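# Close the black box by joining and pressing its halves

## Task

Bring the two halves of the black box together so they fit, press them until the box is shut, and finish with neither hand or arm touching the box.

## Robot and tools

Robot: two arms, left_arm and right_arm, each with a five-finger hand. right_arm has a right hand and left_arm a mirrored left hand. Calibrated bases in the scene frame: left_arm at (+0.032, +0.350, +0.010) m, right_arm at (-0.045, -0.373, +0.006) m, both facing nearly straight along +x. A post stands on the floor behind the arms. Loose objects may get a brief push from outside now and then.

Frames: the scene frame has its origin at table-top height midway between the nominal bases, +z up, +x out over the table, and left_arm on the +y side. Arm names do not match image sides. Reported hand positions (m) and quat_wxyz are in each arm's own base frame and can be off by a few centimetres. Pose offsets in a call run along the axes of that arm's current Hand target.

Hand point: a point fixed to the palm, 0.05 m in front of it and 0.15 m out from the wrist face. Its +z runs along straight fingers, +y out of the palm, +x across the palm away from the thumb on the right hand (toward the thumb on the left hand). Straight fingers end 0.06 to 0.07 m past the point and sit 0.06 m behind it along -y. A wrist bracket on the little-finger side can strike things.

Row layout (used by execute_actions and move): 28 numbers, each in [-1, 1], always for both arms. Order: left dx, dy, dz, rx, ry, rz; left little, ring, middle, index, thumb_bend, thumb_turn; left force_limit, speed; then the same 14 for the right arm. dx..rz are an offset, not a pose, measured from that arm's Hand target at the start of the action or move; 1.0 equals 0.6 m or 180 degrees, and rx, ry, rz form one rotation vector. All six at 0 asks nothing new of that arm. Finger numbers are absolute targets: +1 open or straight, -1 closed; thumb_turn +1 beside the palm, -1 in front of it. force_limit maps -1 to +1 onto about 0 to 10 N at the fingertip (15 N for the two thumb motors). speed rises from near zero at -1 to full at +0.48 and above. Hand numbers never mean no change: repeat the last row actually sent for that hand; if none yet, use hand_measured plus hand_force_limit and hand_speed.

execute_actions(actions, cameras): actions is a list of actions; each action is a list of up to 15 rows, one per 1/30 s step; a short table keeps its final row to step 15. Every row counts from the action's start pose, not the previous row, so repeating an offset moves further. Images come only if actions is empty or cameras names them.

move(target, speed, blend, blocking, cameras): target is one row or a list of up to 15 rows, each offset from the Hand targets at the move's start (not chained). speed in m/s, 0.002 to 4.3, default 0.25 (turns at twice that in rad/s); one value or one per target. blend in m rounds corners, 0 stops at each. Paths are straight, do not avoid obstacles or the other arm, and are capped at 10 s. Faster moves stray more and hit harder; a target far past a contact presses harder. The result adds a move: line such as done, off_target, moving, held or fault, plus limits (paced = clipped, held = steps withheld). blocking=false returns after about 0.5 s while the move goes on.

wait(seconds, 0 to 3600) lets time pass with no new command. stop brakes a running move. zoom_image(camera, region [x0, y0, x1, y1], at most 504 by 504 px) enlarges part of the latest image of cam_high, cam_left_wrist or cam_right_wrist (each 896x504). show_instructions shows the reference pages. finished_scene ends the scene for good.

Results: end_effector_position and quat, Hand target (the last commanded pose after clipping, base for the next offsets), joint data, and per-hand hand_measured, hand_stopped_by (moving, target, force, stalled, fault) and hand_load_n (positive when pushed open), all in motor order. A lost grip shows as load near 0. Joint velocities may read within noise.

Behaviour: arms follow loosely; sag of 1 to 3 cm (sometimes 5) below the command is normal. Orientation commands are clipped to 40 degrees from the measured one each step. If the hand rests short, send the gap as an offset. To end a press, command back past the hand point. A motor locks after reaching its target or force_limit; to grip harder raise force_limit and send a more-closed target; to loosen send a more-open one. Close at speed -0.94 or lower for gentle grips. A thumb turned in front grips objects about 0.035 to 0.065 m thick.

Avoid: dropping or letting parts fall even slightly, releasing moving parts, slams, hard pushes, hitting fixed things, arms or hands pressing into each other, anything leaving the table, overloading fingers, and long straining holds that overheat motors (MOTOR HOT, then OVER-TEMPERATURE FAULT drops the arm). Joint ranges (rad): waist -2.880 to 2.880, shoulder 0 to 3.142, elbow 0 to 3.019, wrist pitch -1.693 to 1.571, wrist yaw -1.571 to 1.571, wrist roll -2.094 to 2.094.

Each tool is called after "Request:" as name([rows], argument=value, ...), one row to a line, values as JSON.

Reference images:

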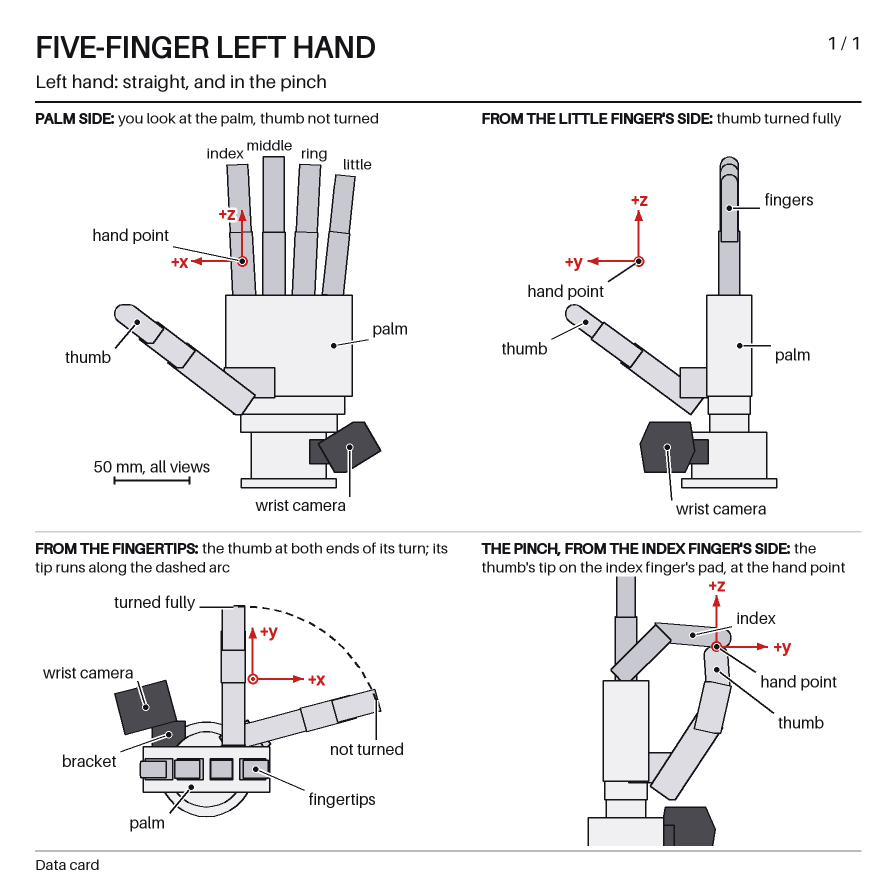

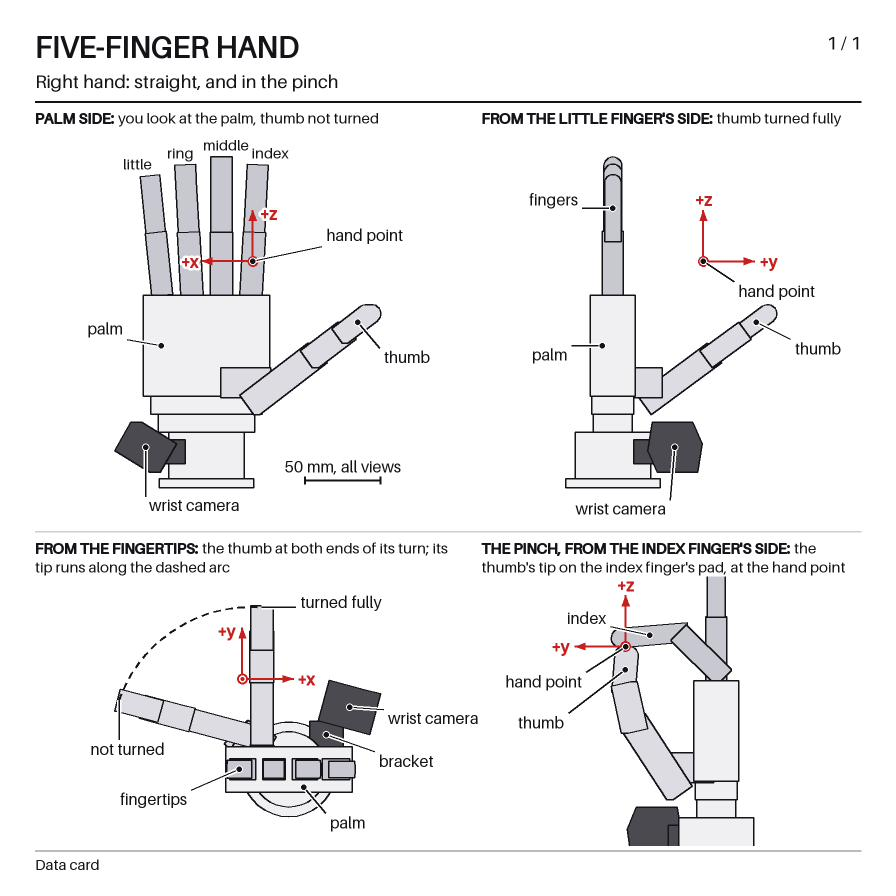

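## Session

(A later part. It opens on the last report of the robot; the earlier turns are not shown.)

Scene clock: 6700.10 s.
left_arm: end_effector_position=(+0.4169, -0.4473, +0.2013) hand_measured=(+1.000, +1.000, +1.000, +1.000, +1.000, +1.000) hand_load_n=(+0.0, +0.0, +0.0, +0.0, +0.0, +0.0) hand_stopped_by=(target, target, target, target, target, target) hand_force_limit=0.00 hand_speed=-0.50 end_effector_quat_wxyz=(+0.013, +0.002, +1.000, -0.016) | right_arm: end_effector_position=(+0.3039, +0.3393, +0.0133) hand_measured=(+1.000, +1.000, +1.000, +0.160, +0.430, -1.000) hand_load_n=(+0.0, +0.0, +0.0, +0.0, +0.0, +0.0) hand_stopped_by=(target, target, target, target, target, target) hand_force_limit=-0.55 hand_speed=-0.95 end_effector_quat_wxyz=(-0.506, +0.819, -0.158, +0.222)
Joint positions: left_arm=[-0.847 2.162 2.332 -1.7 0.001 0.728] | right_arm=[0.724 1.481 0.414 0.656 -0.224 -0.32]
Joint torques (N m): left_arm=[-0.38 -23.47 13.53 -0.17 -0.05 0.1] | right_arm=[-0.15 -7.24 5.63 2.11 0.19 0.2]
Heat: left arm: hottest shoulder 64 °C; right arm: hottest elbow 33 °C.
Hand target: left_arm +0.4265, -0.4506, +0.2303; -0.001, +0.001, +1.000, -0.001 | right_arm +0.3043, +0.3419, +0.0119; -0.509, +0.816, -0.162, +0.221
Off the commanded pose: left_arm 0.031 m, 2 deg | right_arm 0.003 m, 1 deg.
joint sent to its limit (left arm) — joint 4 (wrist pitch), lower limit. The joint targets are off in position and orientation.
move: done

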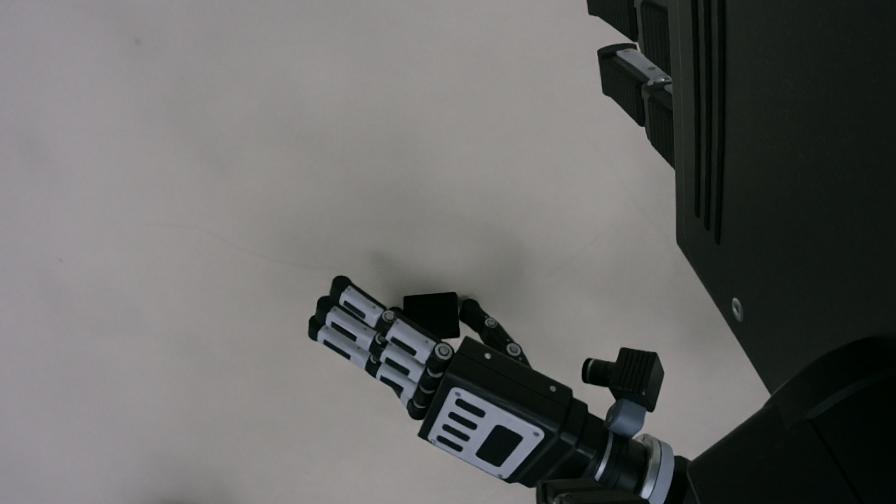

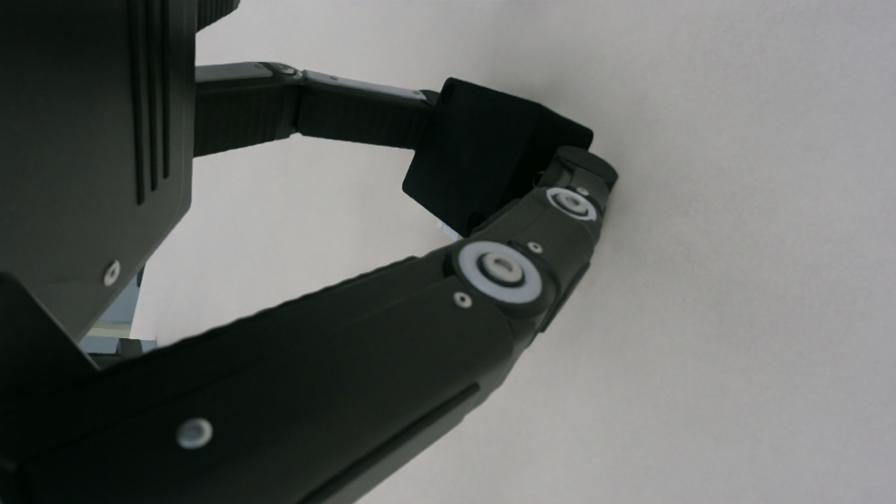

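Request:
move(target=[0,0,0,0,0,0,1,1,1,1,1,1,0,-0.5,0,0,0,0,0,0,1,1,1,0.14,0.43,-1,-0.55,-0.95], cameras=["cam_left_wrist","cam_right_wrist"])

Request:
zoom_image(camera="cam_right_wrist", region=[370, 50, 640, 260])

Request:
zoom_image(camera="cam_left_wrist", region=[385, 280, 475, 350])

Scene clock: 6724.43 s.
left_arm: end_effector_position=(+0.4169, -0.4473, +0.2013) hand_measured=(+1.000, +1.000, +1.000, +1.000, +1.000, +1.000) hand_load_n=(+0.0, +0.0, +0.0, +0.0, +0.0, +0.0) hand_stopped_by=(target, target, target, target, target, target) hand_force_limit=0.00 hand_speed=-0.50 end_effector_quat_wxyz=(+0.013, +0.002, +1.000, -0.016) | right_arm: end_effector_position=(+0.3040, +0.3394, +0.0135) hand_measured=(+1.000, +1.000, +1.000, +0.140, +0.430, -1.000) hand_load_n=(+0.0, +0.0, +0.0, +2.0, +1.5, +0.0) hand_stopped_by=(target, target, target, target, target, target) hand_force_limit=-0.55 hand_speed=-0.95 end_effector_quat_wxyz=(-0.506, +0.819, -0.157, +0.222)
Joint positions: left_arm=[-0.847 2.162 2.332 -1.7 0.001 0.728] | right_arm=[0.724 1.481 0.414 0.657 -0.224 -0.32]
Joint torques (N m): left_arm=[-0.15 -23.94 13.68 -0.16 -0.05 0.09] | right_arm=[-0.38 -7.3 5.53 2.1 0.17 0.21]
Heat: left arm: hottest shoulder 64 °C; right arm: hottest elbow 33 °C.
Hand target: left_arm +0.4265, -0.4506, +0.2303; -0.001, +0.001, +1.000, -0.001 | right_arm +0.3043, +0.3419, +0.0119; -0.509, +0.816, -0.162, +0.221
Off the commanded pose: left_arm 0.031 m, 2 deg | right_arm 0.003 m, 1 deg.
joint sent to its limit (left arm) — joint 4 (wrist pitch), lower limit. The joint targets are off in position and orientation.
move: done

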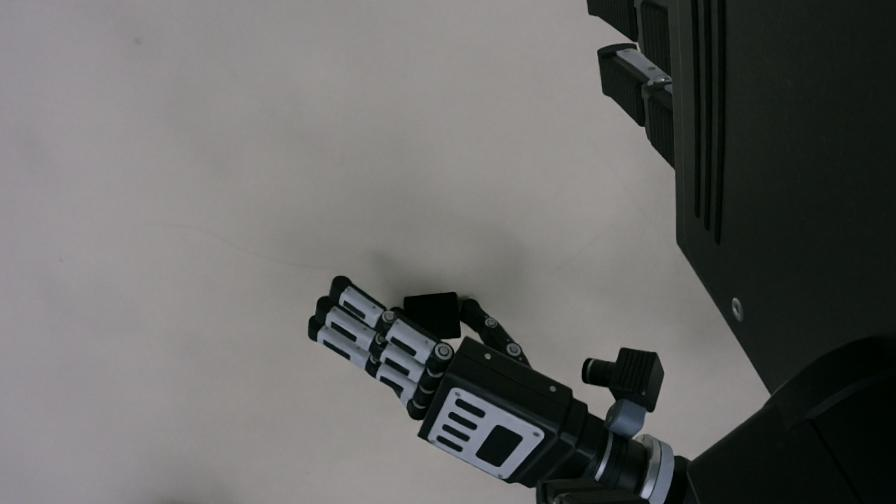

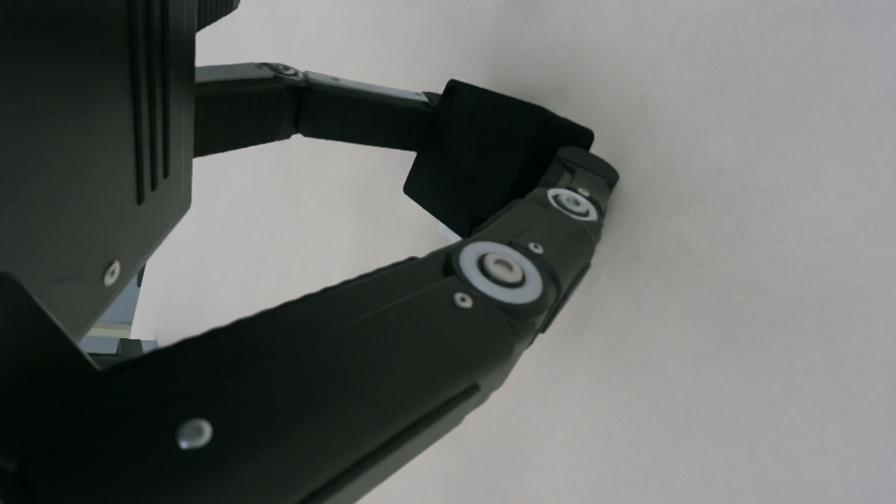

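Scaled by 1.867 from the camera's image (finer frame: 1280x720).

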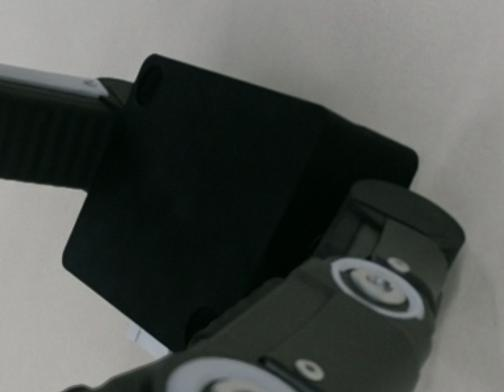

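Scaled by 5.600 from the camera's image (finer frame: 1280x720).

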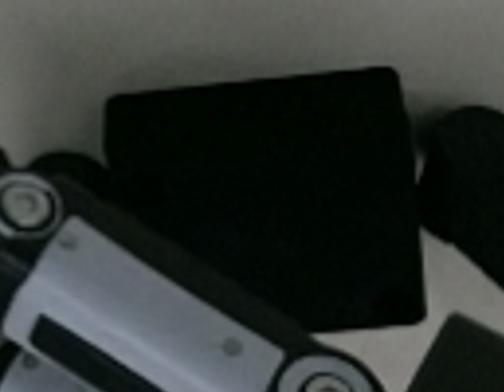

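Request:
move(target=[0,0,0,0,0,0,1,1,1,1,1,1,0,-0.5,0,0,0,0,0,0,1,1,1,0.19,0.43,-1,-0.55,-0.95], cameras=["cam_left_wrist","cam_right_wrist"])

Request:
zoom_image(camera="cam_right_wrist", region=[370, 50, 640, 260])

Request:
zoom_image(camera="cam_left_wrist", region=[385, 280, 475, 350])

Scene clock: 6747.93 s.
left_arm: end_effector_position=(+0.4169, -0.4473, +0.2013) hand_measured=(+1.000, +1.000, +1.000, +1.000, +1.000, +1.000) hand_load_n=(+0.0, +0.0, +0.0, +0.5, +0.0, +0.0) hand_stopped_by=(target, target, target, target, target, target) hand_force_limit=0.00 hand_speed=-0.50 end_effector_quat_wxyz=(+0.013, +0.002, +1.000, -0.016) | right_arm: end_effector_position=(+0.3040, +0.3394, +0.0135) hand_measured=(+1.000, +1.000, +1.000, +0.190, +0.430, -1.000) hand_load_n=(+0.0, +0.0, +0.0, +0.0, +0.0, +0.0) hand_stopped_by=(target, target, target, target, target, target) hand_force_limit=-0.55 hand_speed=-0.95 end_effector_quat_wxyz=(-0.506, +0.819, -0.157, +0.222)
Joint positions: left_arm=[-0.847 2.162 2.332 -1.7 0.001 0.728] | right_arm=[0.724 1.481 0.414 0.657 -0.224 -0.32]
Joint torques (N m): left_arm=[-0.44 -23.82 13.61 -0.21 -0.06 0.1] | right_arm=[-0.03 -6.95 5.61 2.02 0.18 0.21]
Heat: left arm: hottest shoulder 64 °C; right arm: hottest elbow 33 °C.
Hand target: left_arm +0.4265, -0.4506, +0.2303; -0.001, +0.001, +1.000, -0.001 | right_arm +0.3043, +0.3419, +0.0119; -0.509, +0.816, -0.162, +0.221
Off the commanded pose: left_arm 0.031 m, 2 deg | right_arm 0.003 m, 1 deg.
joint sent to its limit (left arm) — joint 4 (wrist pitch), lower limit. The joint targets are off in position and orientation.
move: done

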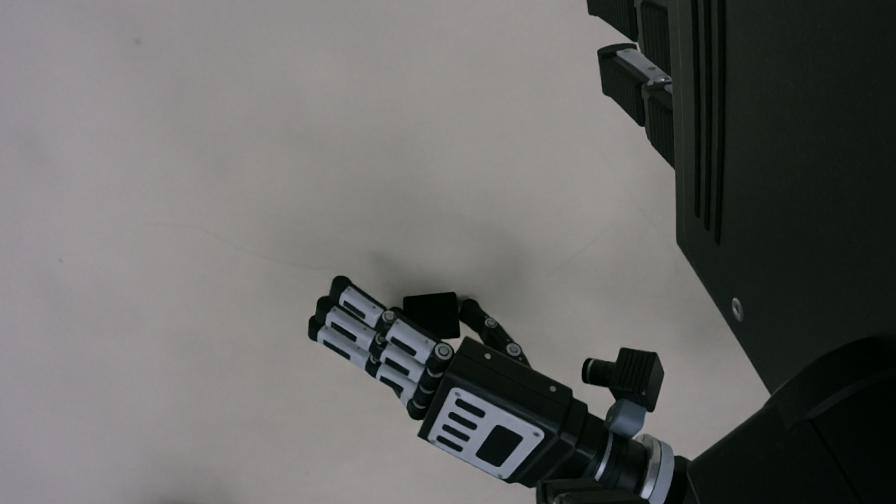

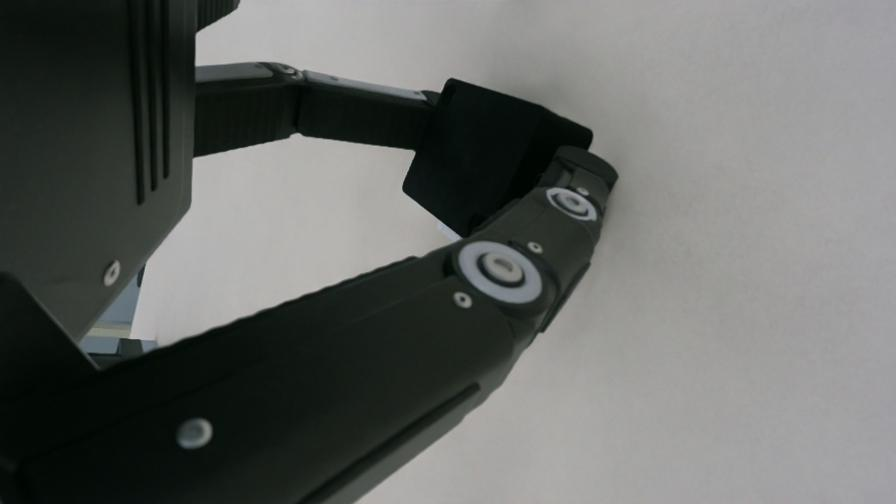

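Scaled by 1.867 from the camera's image (finer frame: 1280x720).

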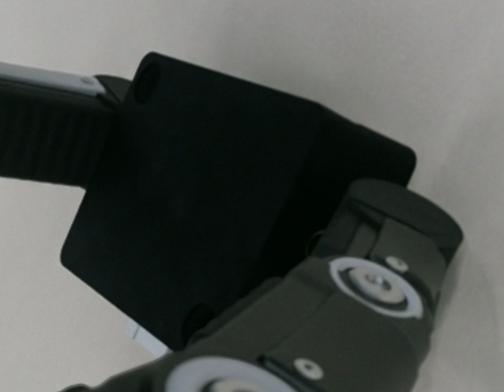

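Scaled by 5.600 from the camera's image (finer frame: 1280x720).

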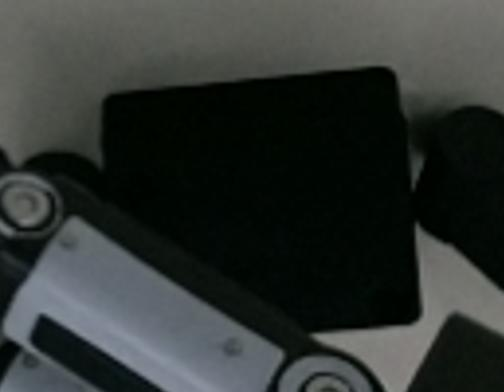

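Request:
zoom_image(camera="cam_right_wrist", region=[520, 90, 600, 160])

Scaled by 6.300 from the camera's image (finer frame: 1280x720).

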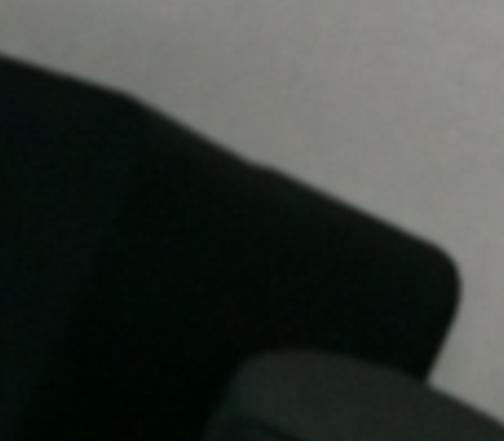

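Request:
move([
  [0,0,0,0,0,0,1,1,1,1,1,1,0,-0.5,0,0,0,0,0,0,1,1,1,0.3,0.47,-1,-0.55,-0.93],
  [0,0,0,0,0,0,1,1,1,1,1,1,0,-0.5,0,0,0,0,0,0,1,1,1,0.6,0.5,-1,-0.55,-0.8],
], cameras=["cam_left_wrist","cam_right_wrist"])

Request:
zoom_image(camera="cam_right_wrist", region=[370, 50, 640, 260])

Request:
zoom_image(camera="cam_left_wrist", region=[385, 280, 475, 350])

Scene clock: 6807.70 s.
left_arm: end_effector_position=(+0.4169, -0.4473, +0.2013) hand_measured=(+1.000, +1.000, +1.000, +1.000, +1.000, +1.000) hand_load_n=(+0.0, +0.0, +0.0, +0.0, +0.0, +0.0) hand_stopped_by=(target, target, target, target, target, target) hand_force_limit=0.00 hand_speed=-0.50 end_effector_quat_wxyz=(+0.013, +0.002, +1.000, -0.016) | right_arm: end_effector_position=(+0.3040, +0.3394, +0.0135) hand_measured=(+1.000, +1.000, +1.000, +0.600, +0.500, -1.000) hand_load_n=(+0.0, -0.5, +0.0, +0.0, +0.0, +0.0) hand_stopped_by=(target, target, target, target, target, target) hand_force_limit=-0.55 hand_speed=-0.80 end_effector_quat_wxyz=(-0.506, +0.819, -0.157, +0.222)
Joint positions: left_arm=[-0.847 2.162 2.332 -1.7 0.001 0.728] | right_arm=[0.724 1.481 0.414 0.657 -0.224 -0.32]
Joint torques (N m): left_arm=[-0.26 -23.65 13.5 -0.27 -0.06 0.08] | right_arm=[-0.26 -7.12 5.55 2.03 0.18 0.22]
Heat: left arm: hottest shoulder 64 °C; right arm: hottest elbow 33 °C.
Hand target: left_arm +0.4265, -0.4506, +0.2303; -0.001, +0.001, +1.000, -0.001 | right_arm +0.3043, +0.3419, +0.0119; -0.509, +0.816, -0.162, +0.221
Off the commanded pose: left_arm 0.031 m, 2 deg | right_arm 0.003 m, 1 deg.
joint sent to its limit (left arm) — joint 4 (wrist pitch), lower limit. The joint targets are off in position and orientation.
move: done

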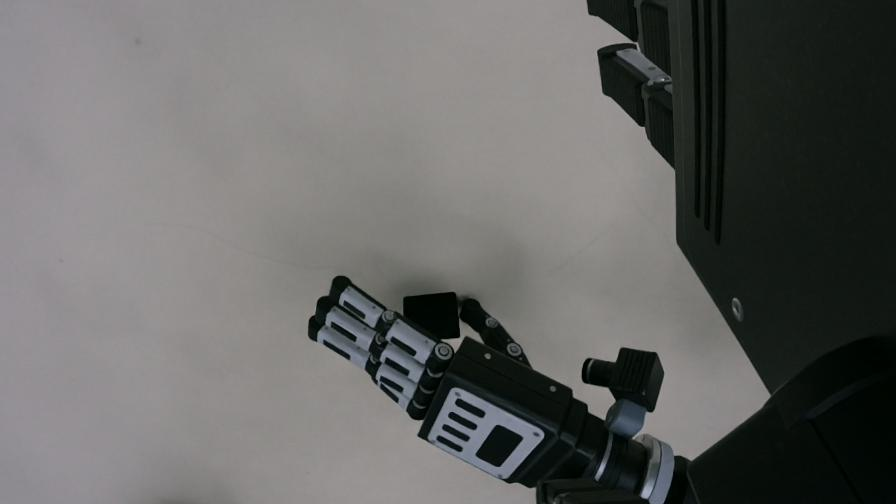

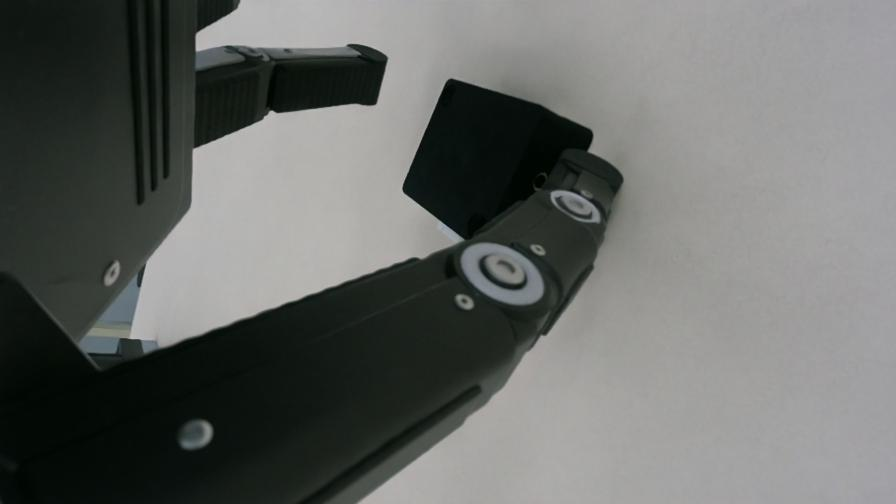

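Scaled by 1.867 from the camera's image (finer frame: 1280x720).

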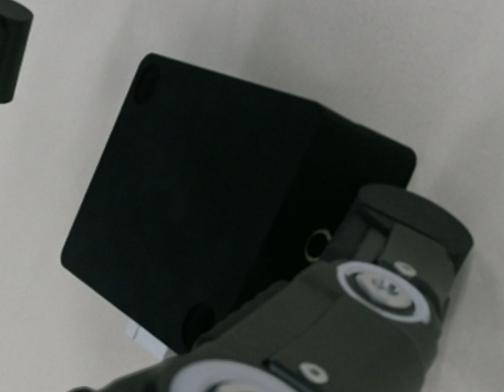

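Scaled by 5.600 from the camera's image (finer frame: 1280x720).

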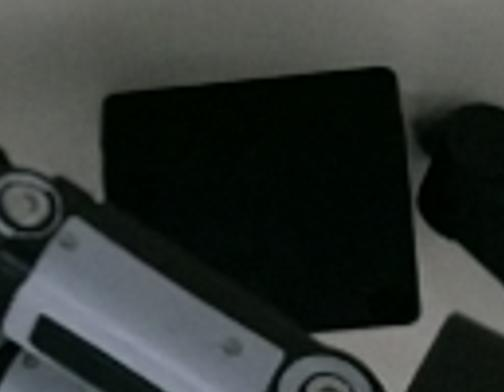

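Request:
move([
  [0,0,0,0,0,0,1,1,1,1,1,1,0,-0.5,0.0098,-0.0451,-0.0192,0,0,0,1,1,1,0.6,0.5,-1,-0.55,-0.8],
  [0,0,0,0,0,0,1,1,1,1,1,1,0,-0.5,0.019,-0.063,-0.0505,0,0,0,1,1,1,0.6,0.5,-1,-0.55,-0.8],
], speed=0.2, blend=0.01, cameras=["cam_left_wrist","cam_right_wrist"])

Request:
zoom_image(camera="cam_right_wrist", region=[370, 50, 640, 260])

Request:
zoom_image(camera="cam_left_wrist", region=[385, 280, 475, 350])

Scene clock: 6850.13 s.
left_arm: end_effector_position=(+0.4169, -0.4473, +0.2013) hand_measured=(+1.000, +1.000, +1.000, +1.000, +1.000, +1.000) hand_load_n=(+0.0, +0.0, +0.0, +0.0, -0.5, +0.0) hand_stopped_by=(target, target, target, target, target, target) hand_force_limit=0.00 hand_speed=-0.50 end_effector_quat_wxyz=(+0.013, +0.002, +1.000, -0.016) | right_arm: end_effector_position=(+0.2922, +0.3312, +0.0527) hand_measured=(+1.000, +1.000, +1.000, +0.600, +0.500, -1.000) hand_load_n=(+0.5, +0.0, +0.0, +0.0, +0.0, +0.0) hand_stopped_by=(target, target, target, target, target, target) hand_force_limit=-0.55 hand_speed=-0.80 end_effector_quat_wxyz=(-0.506, +0.820, -0.155, +0.217)
Joint positions: left_arm=[-0.847 2.162 2.332 -1.7 0.001 0.728] | right_arm=[0.724 1.292 0.414 0.463 -0.233 -0.32]
Joint torques (N m): left_arm=[-0.38 -23.65 13.53 -0.13 -0.04 0.1] | right_arm=[-1.85 -8.06 7.56 0.87 -0.14 0.1]
Heat: left arm: hottest shoulder 64 °C; right arm: hottest elbow 33 °C.
Hand target: left_arm +0.4265, -0.4506, +0.2303; -0.001, +0.001, +1.000, -0.001 | right_arm +0.2996, +0.3295, +0.0600; -0.509, +0.816, -0.162, +0.221
Off the commanded pose: left_arm 0.031 m, 2 deg | right_arm 0.010 m, 1 deg.
joint sent to its limit (left arm) — joint 4 (wrist pitch), lower limit. The joint targets are off in position and orientation.
move: done

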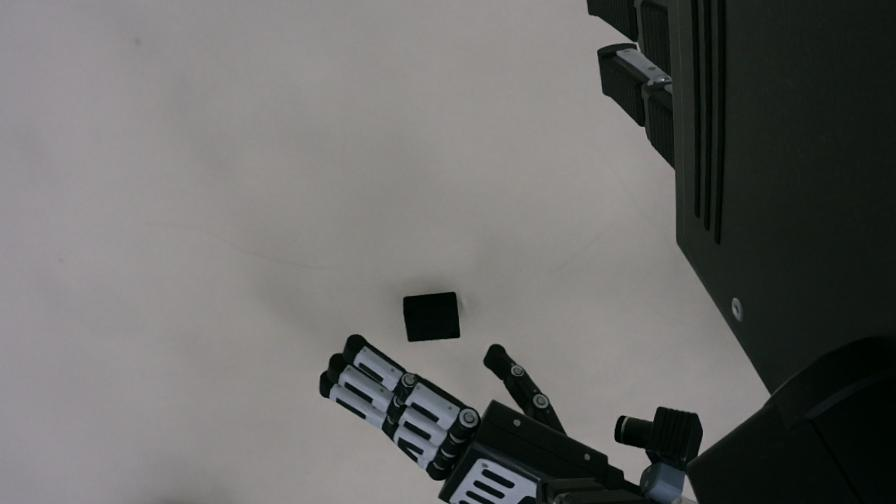

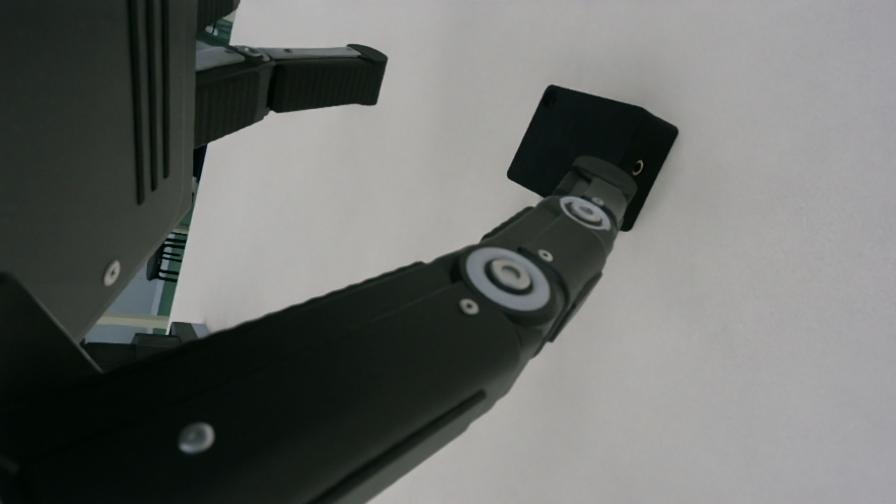

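Scaled by 1.867 from the camera's image (finer frame: 1280x720).

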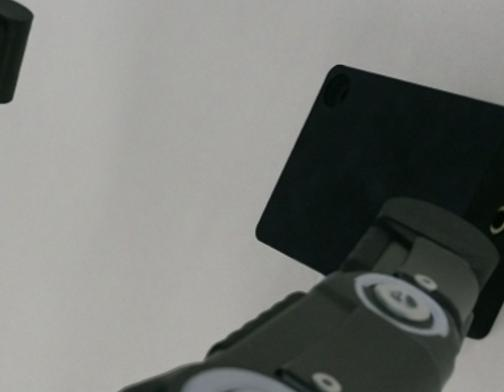

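Scaled by 5.600 from the camera's image (finer frame: 1280x720).

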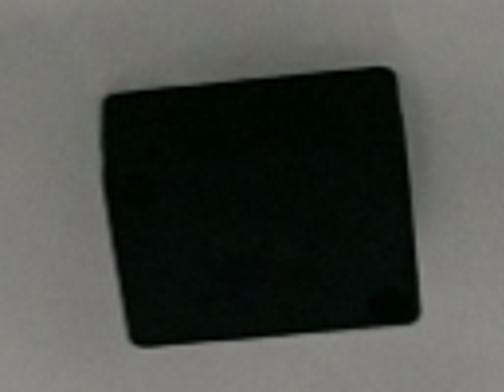

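Request:
zoom_image(camera="cam_left_wrist", region=[396, 286, 426, 346])

Request:
zoom_image(camera="cam_left_wrist", region=[440, 286, 470, 346])

Request:
zoom_image(camera="cam_right_wrist", region=[500, 75, 690, 235])

Scaled by 8.400 from the camera's image (finer frame: 1280x720).

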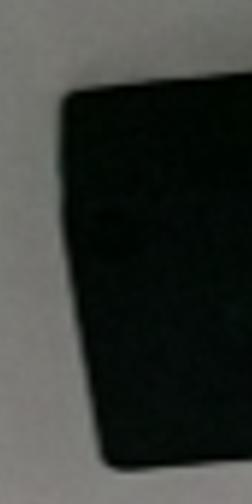

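Scaled by 8.400 from the camera's image (finer frame: 1280x720).

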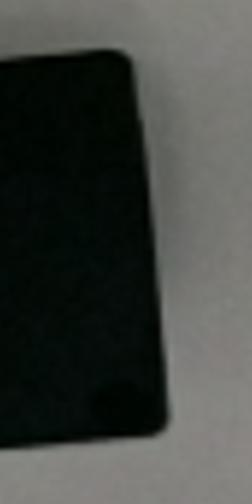

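Scaled by 2.653 from the camera's image (finer frame: 1280x720).

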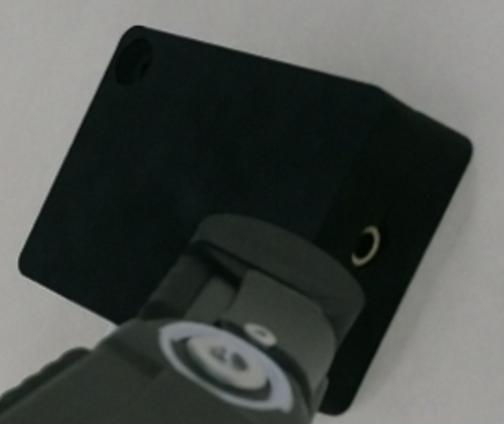

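Request:
zoom_image(camera="cam_right_wrist", region=[630, 95, 690, 145])

Request:
zoom_image(camera="cam_right_wrist", region=[610, 150, 680, 240])

Scaled by 8.400 from the camera's image (finer frame: 1280x720).

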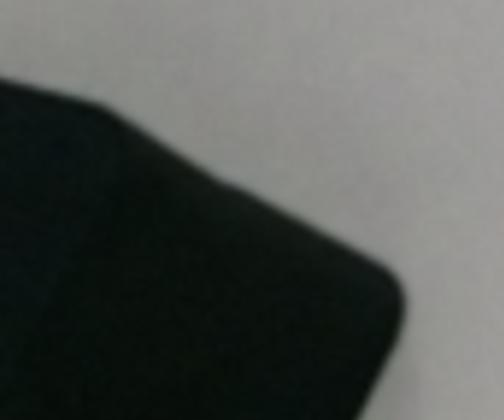

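Scaled by 5.600 from the camera's image (finer frame: 1280x720).

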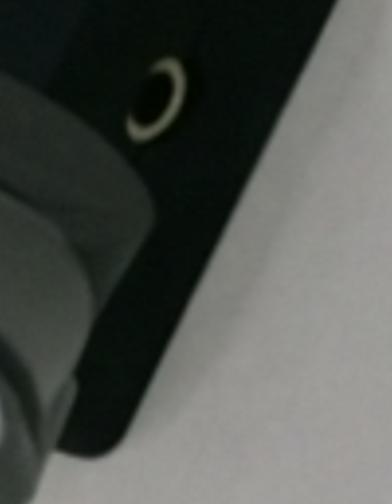

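Request:
move([
  [0,0,0,0,0,0,1,1,1,1,1,1,0,-0.5,0.0188,-0.1088,-0.0385,0,0,0,1,1,1,0.6,0.5,-1,-0.55,-0.8],
  [0,0,0,0,0,0,1,1,1,1,1,1,0,-0.5,-0.0057,0.0137,0.0300,0,0,0,1,1,1,0.6,0.5,-1,-0.55,-0.8],
], speed=[0.2, 0.1], cameras=["cam_left_wrist"])

Scene clock: 6979.17 s.
left_arm: end_effector_position=(+0.4169, -0.4473, +0.2013) hand_measured=(+1.000, +1.000, +1.000, +1.000, +1.000, +1.000) hand_load_n=(+0.0, +0.0, +0.0, +0.0, +0.0, +0.0) hand_stopped_by=(target, target, target, target, target, target) hand_force_limit=0.00 hand_speed=-0.50 end_effector_quat_wxyz=(+0.013, +0.002, +1.000, -0.016) | right_arm: end_effector_position=(+0.3021, +0.3387, +0.0436) hand_measured=(+1.000, +1.000, +1.000, +0.600, +0.500, -1.000) hand_load_n=(+0.0, +0.0, +0.0, +0.0, +0.5, +0.0) hand_stopped_by=(target, target, target, target, target, target) hand_force_limit=-0.55 hand_speed=-0.80 end_effector_quat_wxyz=(-0.505, +0.820, -0.157, +0.219)
Joint positions: left_arm=[-0.847 2.162 2.332 -1.7 0.001 0.728] | right_arm=[0.724 1.358 0.437 0.504 -0.228 -0.32]
Joint torques (N m): left_arm=[-0.21 -23.77 13.7 -0.21 -0.05 0.1] | right_arm=[-0.5 -6.42 6.83 2.03 0.23 0.18]
Heat: left arm: hottest shoulder 64 °C; right arm: hottest elbow 36 °C.
Hand target: left_arm +0.4265, -0.4506, +0.2303; -0.001, +0.001, +1.000, -0.001 | right_arm +0.3057, +0.3413, +0.0449; -0.509, +0.816, -0.162, +0.221
Off the commanded pose: left_arm 0.031 m, 2 deg | right_arm 0.005 m, 1 deg.
joint sent to its limit (left arm) — joint 4 (wrist pitch), lower limit. The joint targets are off in position and orientation.
move: done

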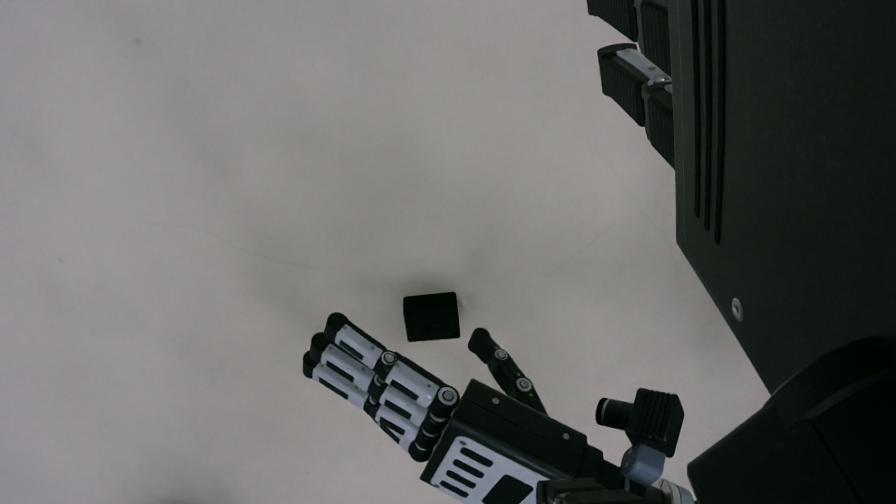

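Request:
move(target=[0,0,0,0,0,0,1,1,1,1,1,1,0,-0.5,-0.0098,0.0453,0.0193,0,0,0,1,1,1,0.6,0.5,-1,-0.55,-0.8], speed=0.04, cameras=["cam_left_wrist","cam_right_wrist"])

Request:
zoom_image(camera="cam_left_wrist", region=[395, 280, 485, 350])

Request:
zoom_image(camera="cam_right_wrist", region=[400, 60, 640, 250])

Scene clock: 6992.10 s.
left_arm: end_effector_position=(+0.4169, -0.4473, +0.2013) hand_measured=(+1.000, +1.000, +1.000, +1.000, +1.000, +1.000) hand_load_n=(+0.0, +0.0, +0.0, +0.0, +0.0, +0.0) hand_stopped_by=(target, target, target, target, target, target) hand_force_limit=0.00 hand_speed=-0.50 end_effector_quat_wxyz=(+0.013, +0.002, +1.000, -0.016) | right_arm: end_effector_position=(+0.3030, +0.3395, +0.0157) hand_measured=(+1.000, +1.000, +1.000, +0.600, +0.500, -1.000) hand_load_n=(+0.0, +0.0, +0.0, +0.0, +0.0, +0.0) hand_stopped_by=(target, target, target, target, target, target) hand_force_limit=-0.55 hand_speed=-0.80 end_effector_quat_wxyz=(-0.506, +0.819, -0.157, +0.220)
Joint positions: left_arm=[-0.847 2.162 2.332 -1.7 0.001 0.728] | right_arm=[0.724 1.47 0.415 0.642 -0.228 -0.32]
Joint torques (N m): left_arm=[-0.44 -23.65 13.57 -0.08 -0.07 0.11] | right_arm=[-0.38 -7.12 5.78 1.99 0.2 0.2]
Heat: left arm: hottest shoulder 64 °C; right arm: hottest elbow 35 °C.
Hand target: left_arm +0.4265, -0.4506, +0.2303; -0.001, +0.001, +1.000, -0.001 | right_arm +0.3058, +0.3414, +0.0148; -0.509, +0.816, -0.162, +0.221
Off the commanded pose: left_arm 0.031 m, 2 deg | right_arm 0.003 m, 1 deg.
joint sent to its limit (left arm) — joint 4 (wrist pitch), lower limit. The joint targets are off in position and orientation.
move: done

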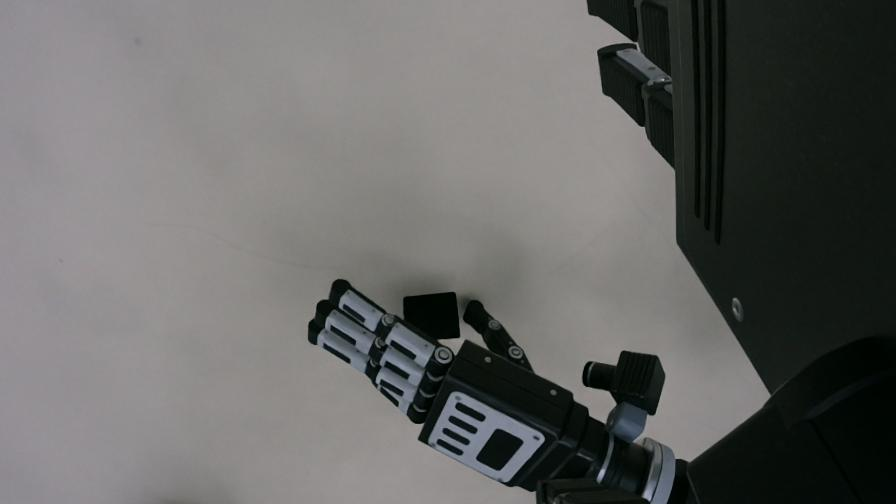

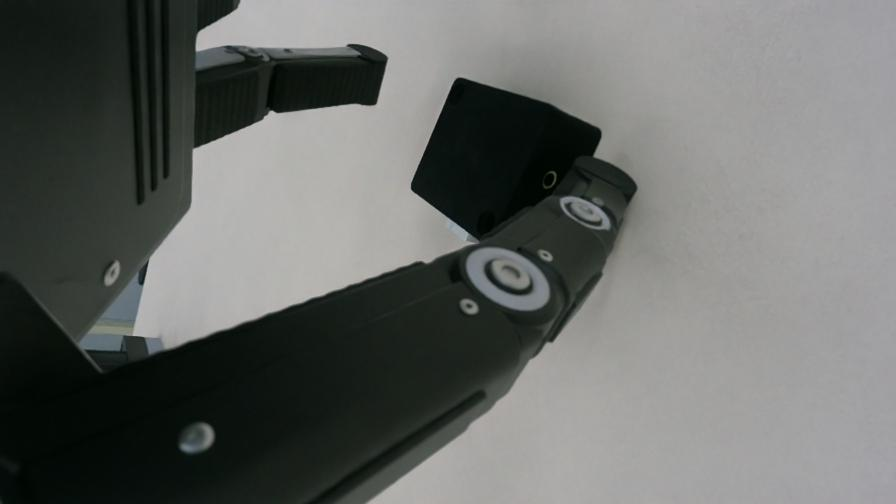

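Scaled by 5.600 from the camera's image (finer frame: 1280x720).

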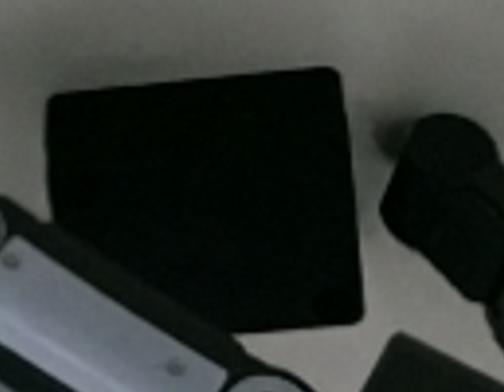

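Scaled by 2.100 from the camera's image (finer frame: 1280x720).

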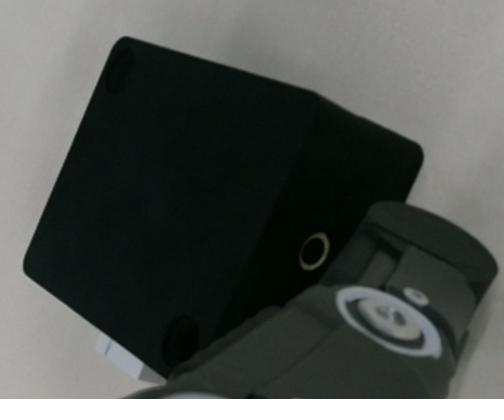

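Request:
move(target=[0,0,0,0,0,0,1,1,1,1,1,1,0,-0.5,0,0,0,0,0,0,1,1,1,0.6,0.44,-1,-0.7,-0.94], cameras=["cam_left_wrist","cam_right_wrist"])

Request:
zoom_image(camera="cam_left_wrist", region=[395, 280, 485, 350])

Request:
zoom_image(camera="cam_right_wrist", region=[400, 60, 640, 250])

Scene clock: 7007.23 s.
left_arm: end_effector_position=(+0.4169, -0.4473, +0.2013) hand_measured=(+1.000, +1.000, +1.000, +1.000, +1.000, +1.000) hand_load_n=(+0.0, +0.0, +0.0, +0.0, +0.0, +0.0) hand_stopped_by=(target, target, target, target, target, target) hand_force_limit=0.00 hand_speed=-0.50 end_effector_quat_wxyz=(+0.013, +0.002, +1.000, -0.016) | right_arm: end_effector_position=(+0.3030, +0.3395, +0.0157) hand_measured=(+1.000, +1.000, +1.000, +0.600, +0.440, -1.000) hand_load_n=(+0.0, +0.0, +0.0, +0.0, +0.0, +0.0) hand_stopped_by=(target, target, target, target, target, target) hand_force_limit=-0.70 hand_speed=-0.94 end_effector_quat_wxyz=(-0.506, +0.819, -0.157, +0.220)
Joint positions: left_arm=[-0.847 2.162 2.332 -1.7 0.001 0.728] | right_arm=[0.724 1.47 0.415 0.642 -0.228 -0.32]
Joint torques (N m): left_arm=[-0.21 -23.71 13.63 -0.13 -0.03 0.11] | right_arm=[-0.56 -7.12 5.75 2.04 0.18 0.17]
Heat: left arm: hottest shoulder 64 °C; right arm: hottest elbow 34 °C.
Hand target: left_arm +0.4265, -0.4506, +0.2303; -0.001, +0.001, +1.000, -0.001 | right_arm +0.3058, +0.3414, +0.0148; -0.509, +0.816, -0.162, +0.221
Off the commanded pose: left_arm 0.031 m, 2 deg | right_arm 0.003 m, 1 deg.
joint sent to its limit (left arm) — joint 4 (wrist pitch), lower limit. The joint targets are off in position and orientation.
move: done

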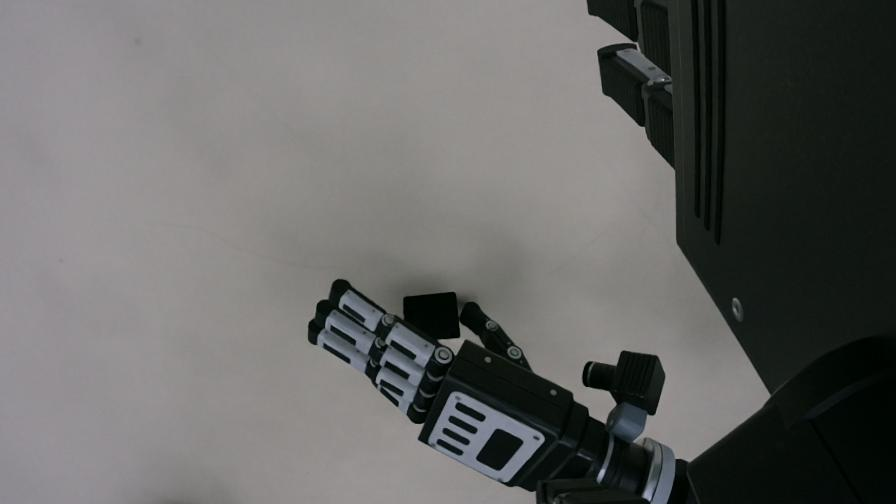

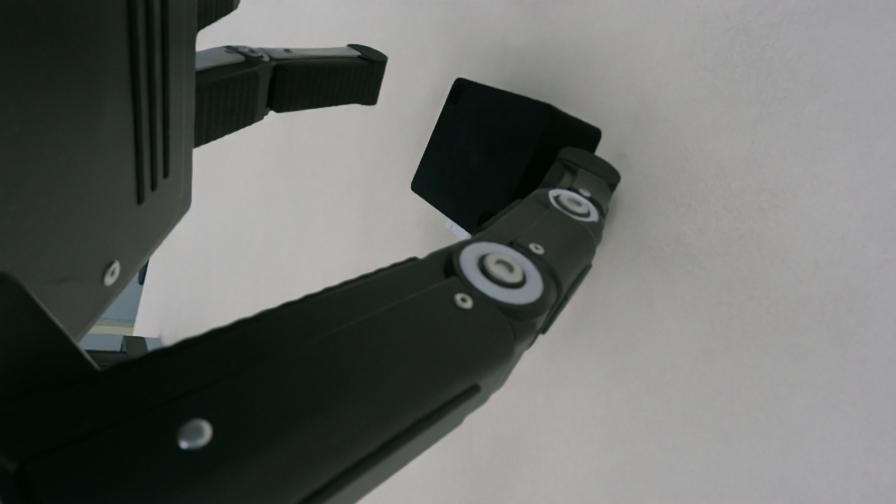

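Scaled by 5.600 from the camera's image (finer frame: 1280x720).

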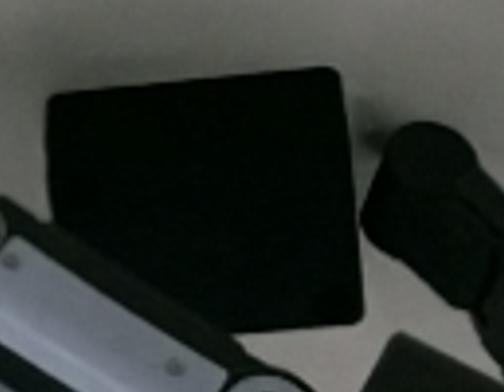

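Scaled by 2.100 from the camera's image (finer frame: 1280x720).

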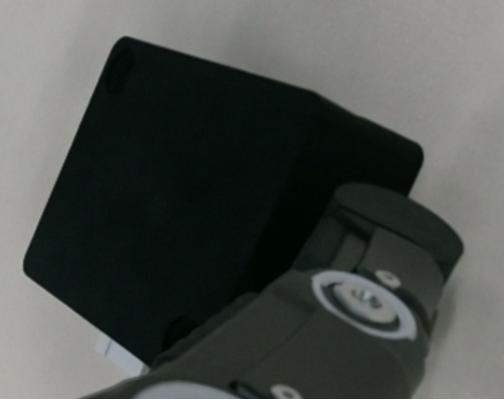

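Request:
move(target=[0,0,0,0,0,0,1,1,1,1,1,1,0,-0.5,0,0,0,0,0,0,1,1,1,0.6,0.415,-1,-0.7,-0.95], cameras=["cam_left_wrist","cam_right_wrist"])

Request:
zoom_image(camera="cam_left_wrist", region=[395, 280, 485, 350])

Request:
zoom_image(camera="cam_right_wrist", region=[400, 60, 640, 250])

Scene clock: 7015.00 s.
left_arm: end_effector_position=(+0.4169, -0.4473, +0.2013) hand_measured=(+1.000, +1.000, +1.000, +1.000, +1.000, +1.000) hand_load_n=(+0.0, +0.0, +0.0, +0.0, +0.0, +0.0) hand_stopped_by=(target, target, target, target, target, target) hand_force_limit=0.00 hand_speed=-0.50 end_effector_quat_wxyz=(+0.013, +0.002, +1.000, -0.016) | right_arm: end_effector_position=(+0.3030, +0.3395, +0.0157) hand_measured=(+1.000, +1.000, +1.000, +0.600, +0.416, -1.000) hand_load_n=(+0.0, +0.0, +0.0, +0.0, +0.0, +0.0) hand_stopped_by=(target, target, target, target, target, target) hand_force_limit=-0.70 hand_speed=-0.95 end_effector_quat_wxyz=(-0.506, +0.819, -0.157, +0.220)
Joint positions: left_arm=[-0.847 2.162 2.332 -1.7 0.001 0.728] | right_arm=[0.724 1.47 0.415 0.642 -0.228 -0.32]
Joint torques (N m): left_arm=[-0.5 -24.12 13.57 -0.16 -0.05 0.11] | right_arm=[-0.91 -7.36 5.74 2.04 0.18 0.18]
Heat: left arm: hottest shoulder 64 °C; right arm: hottest elbow 33 °C.
Hand target: left_arm +0.4265, -0.4506, +0.2303; -0.001, +0.001, +1.000, -0.001 | right_arm +0.3058, +0.3414, +0.0148; -0.509, +0.816, -0.162, +0.221
Off the commanded pose: left_arm 0.031 m, 2 deg | right_arm 0.003 m, 1 deg.
joint sent to its limit (left arm) — joint 4 (wrist pitch), lower limit. The joint targets are off in position and orientation.
move: done

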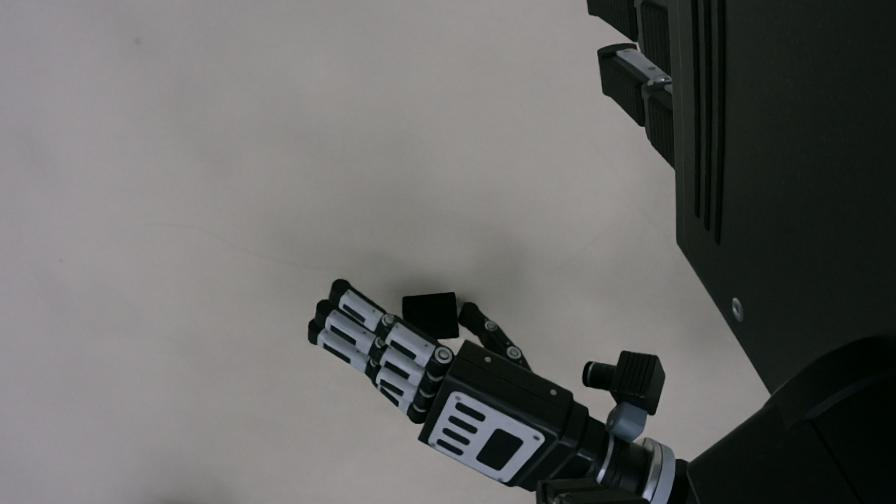

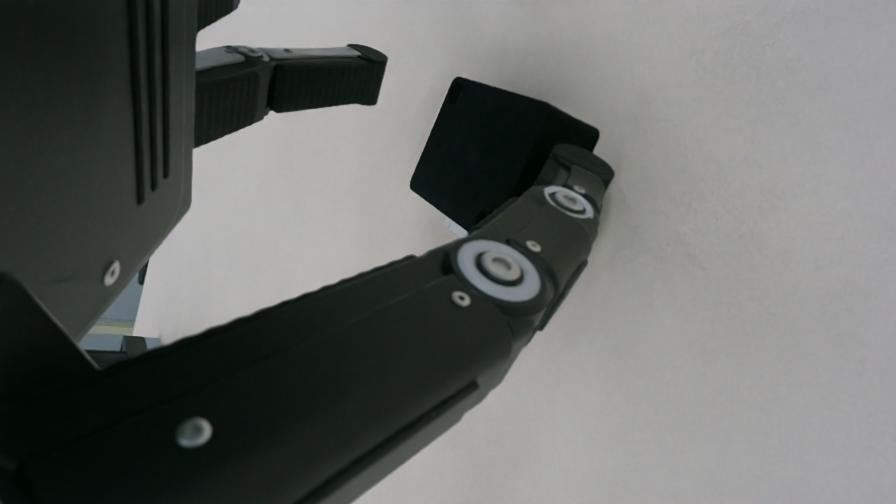

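Scaled by 5.600 from the camera's image (finer frame: 1280x720).

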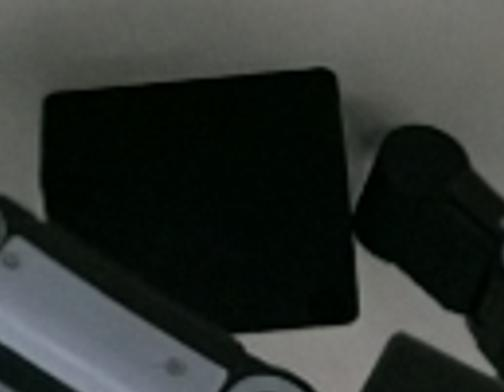

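Scaled by 2.100 from the camera's image (finer frame: 1280x720).

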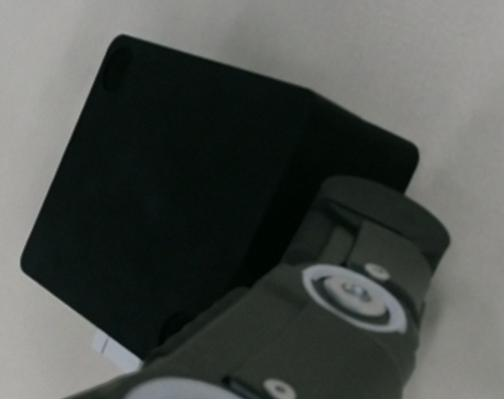

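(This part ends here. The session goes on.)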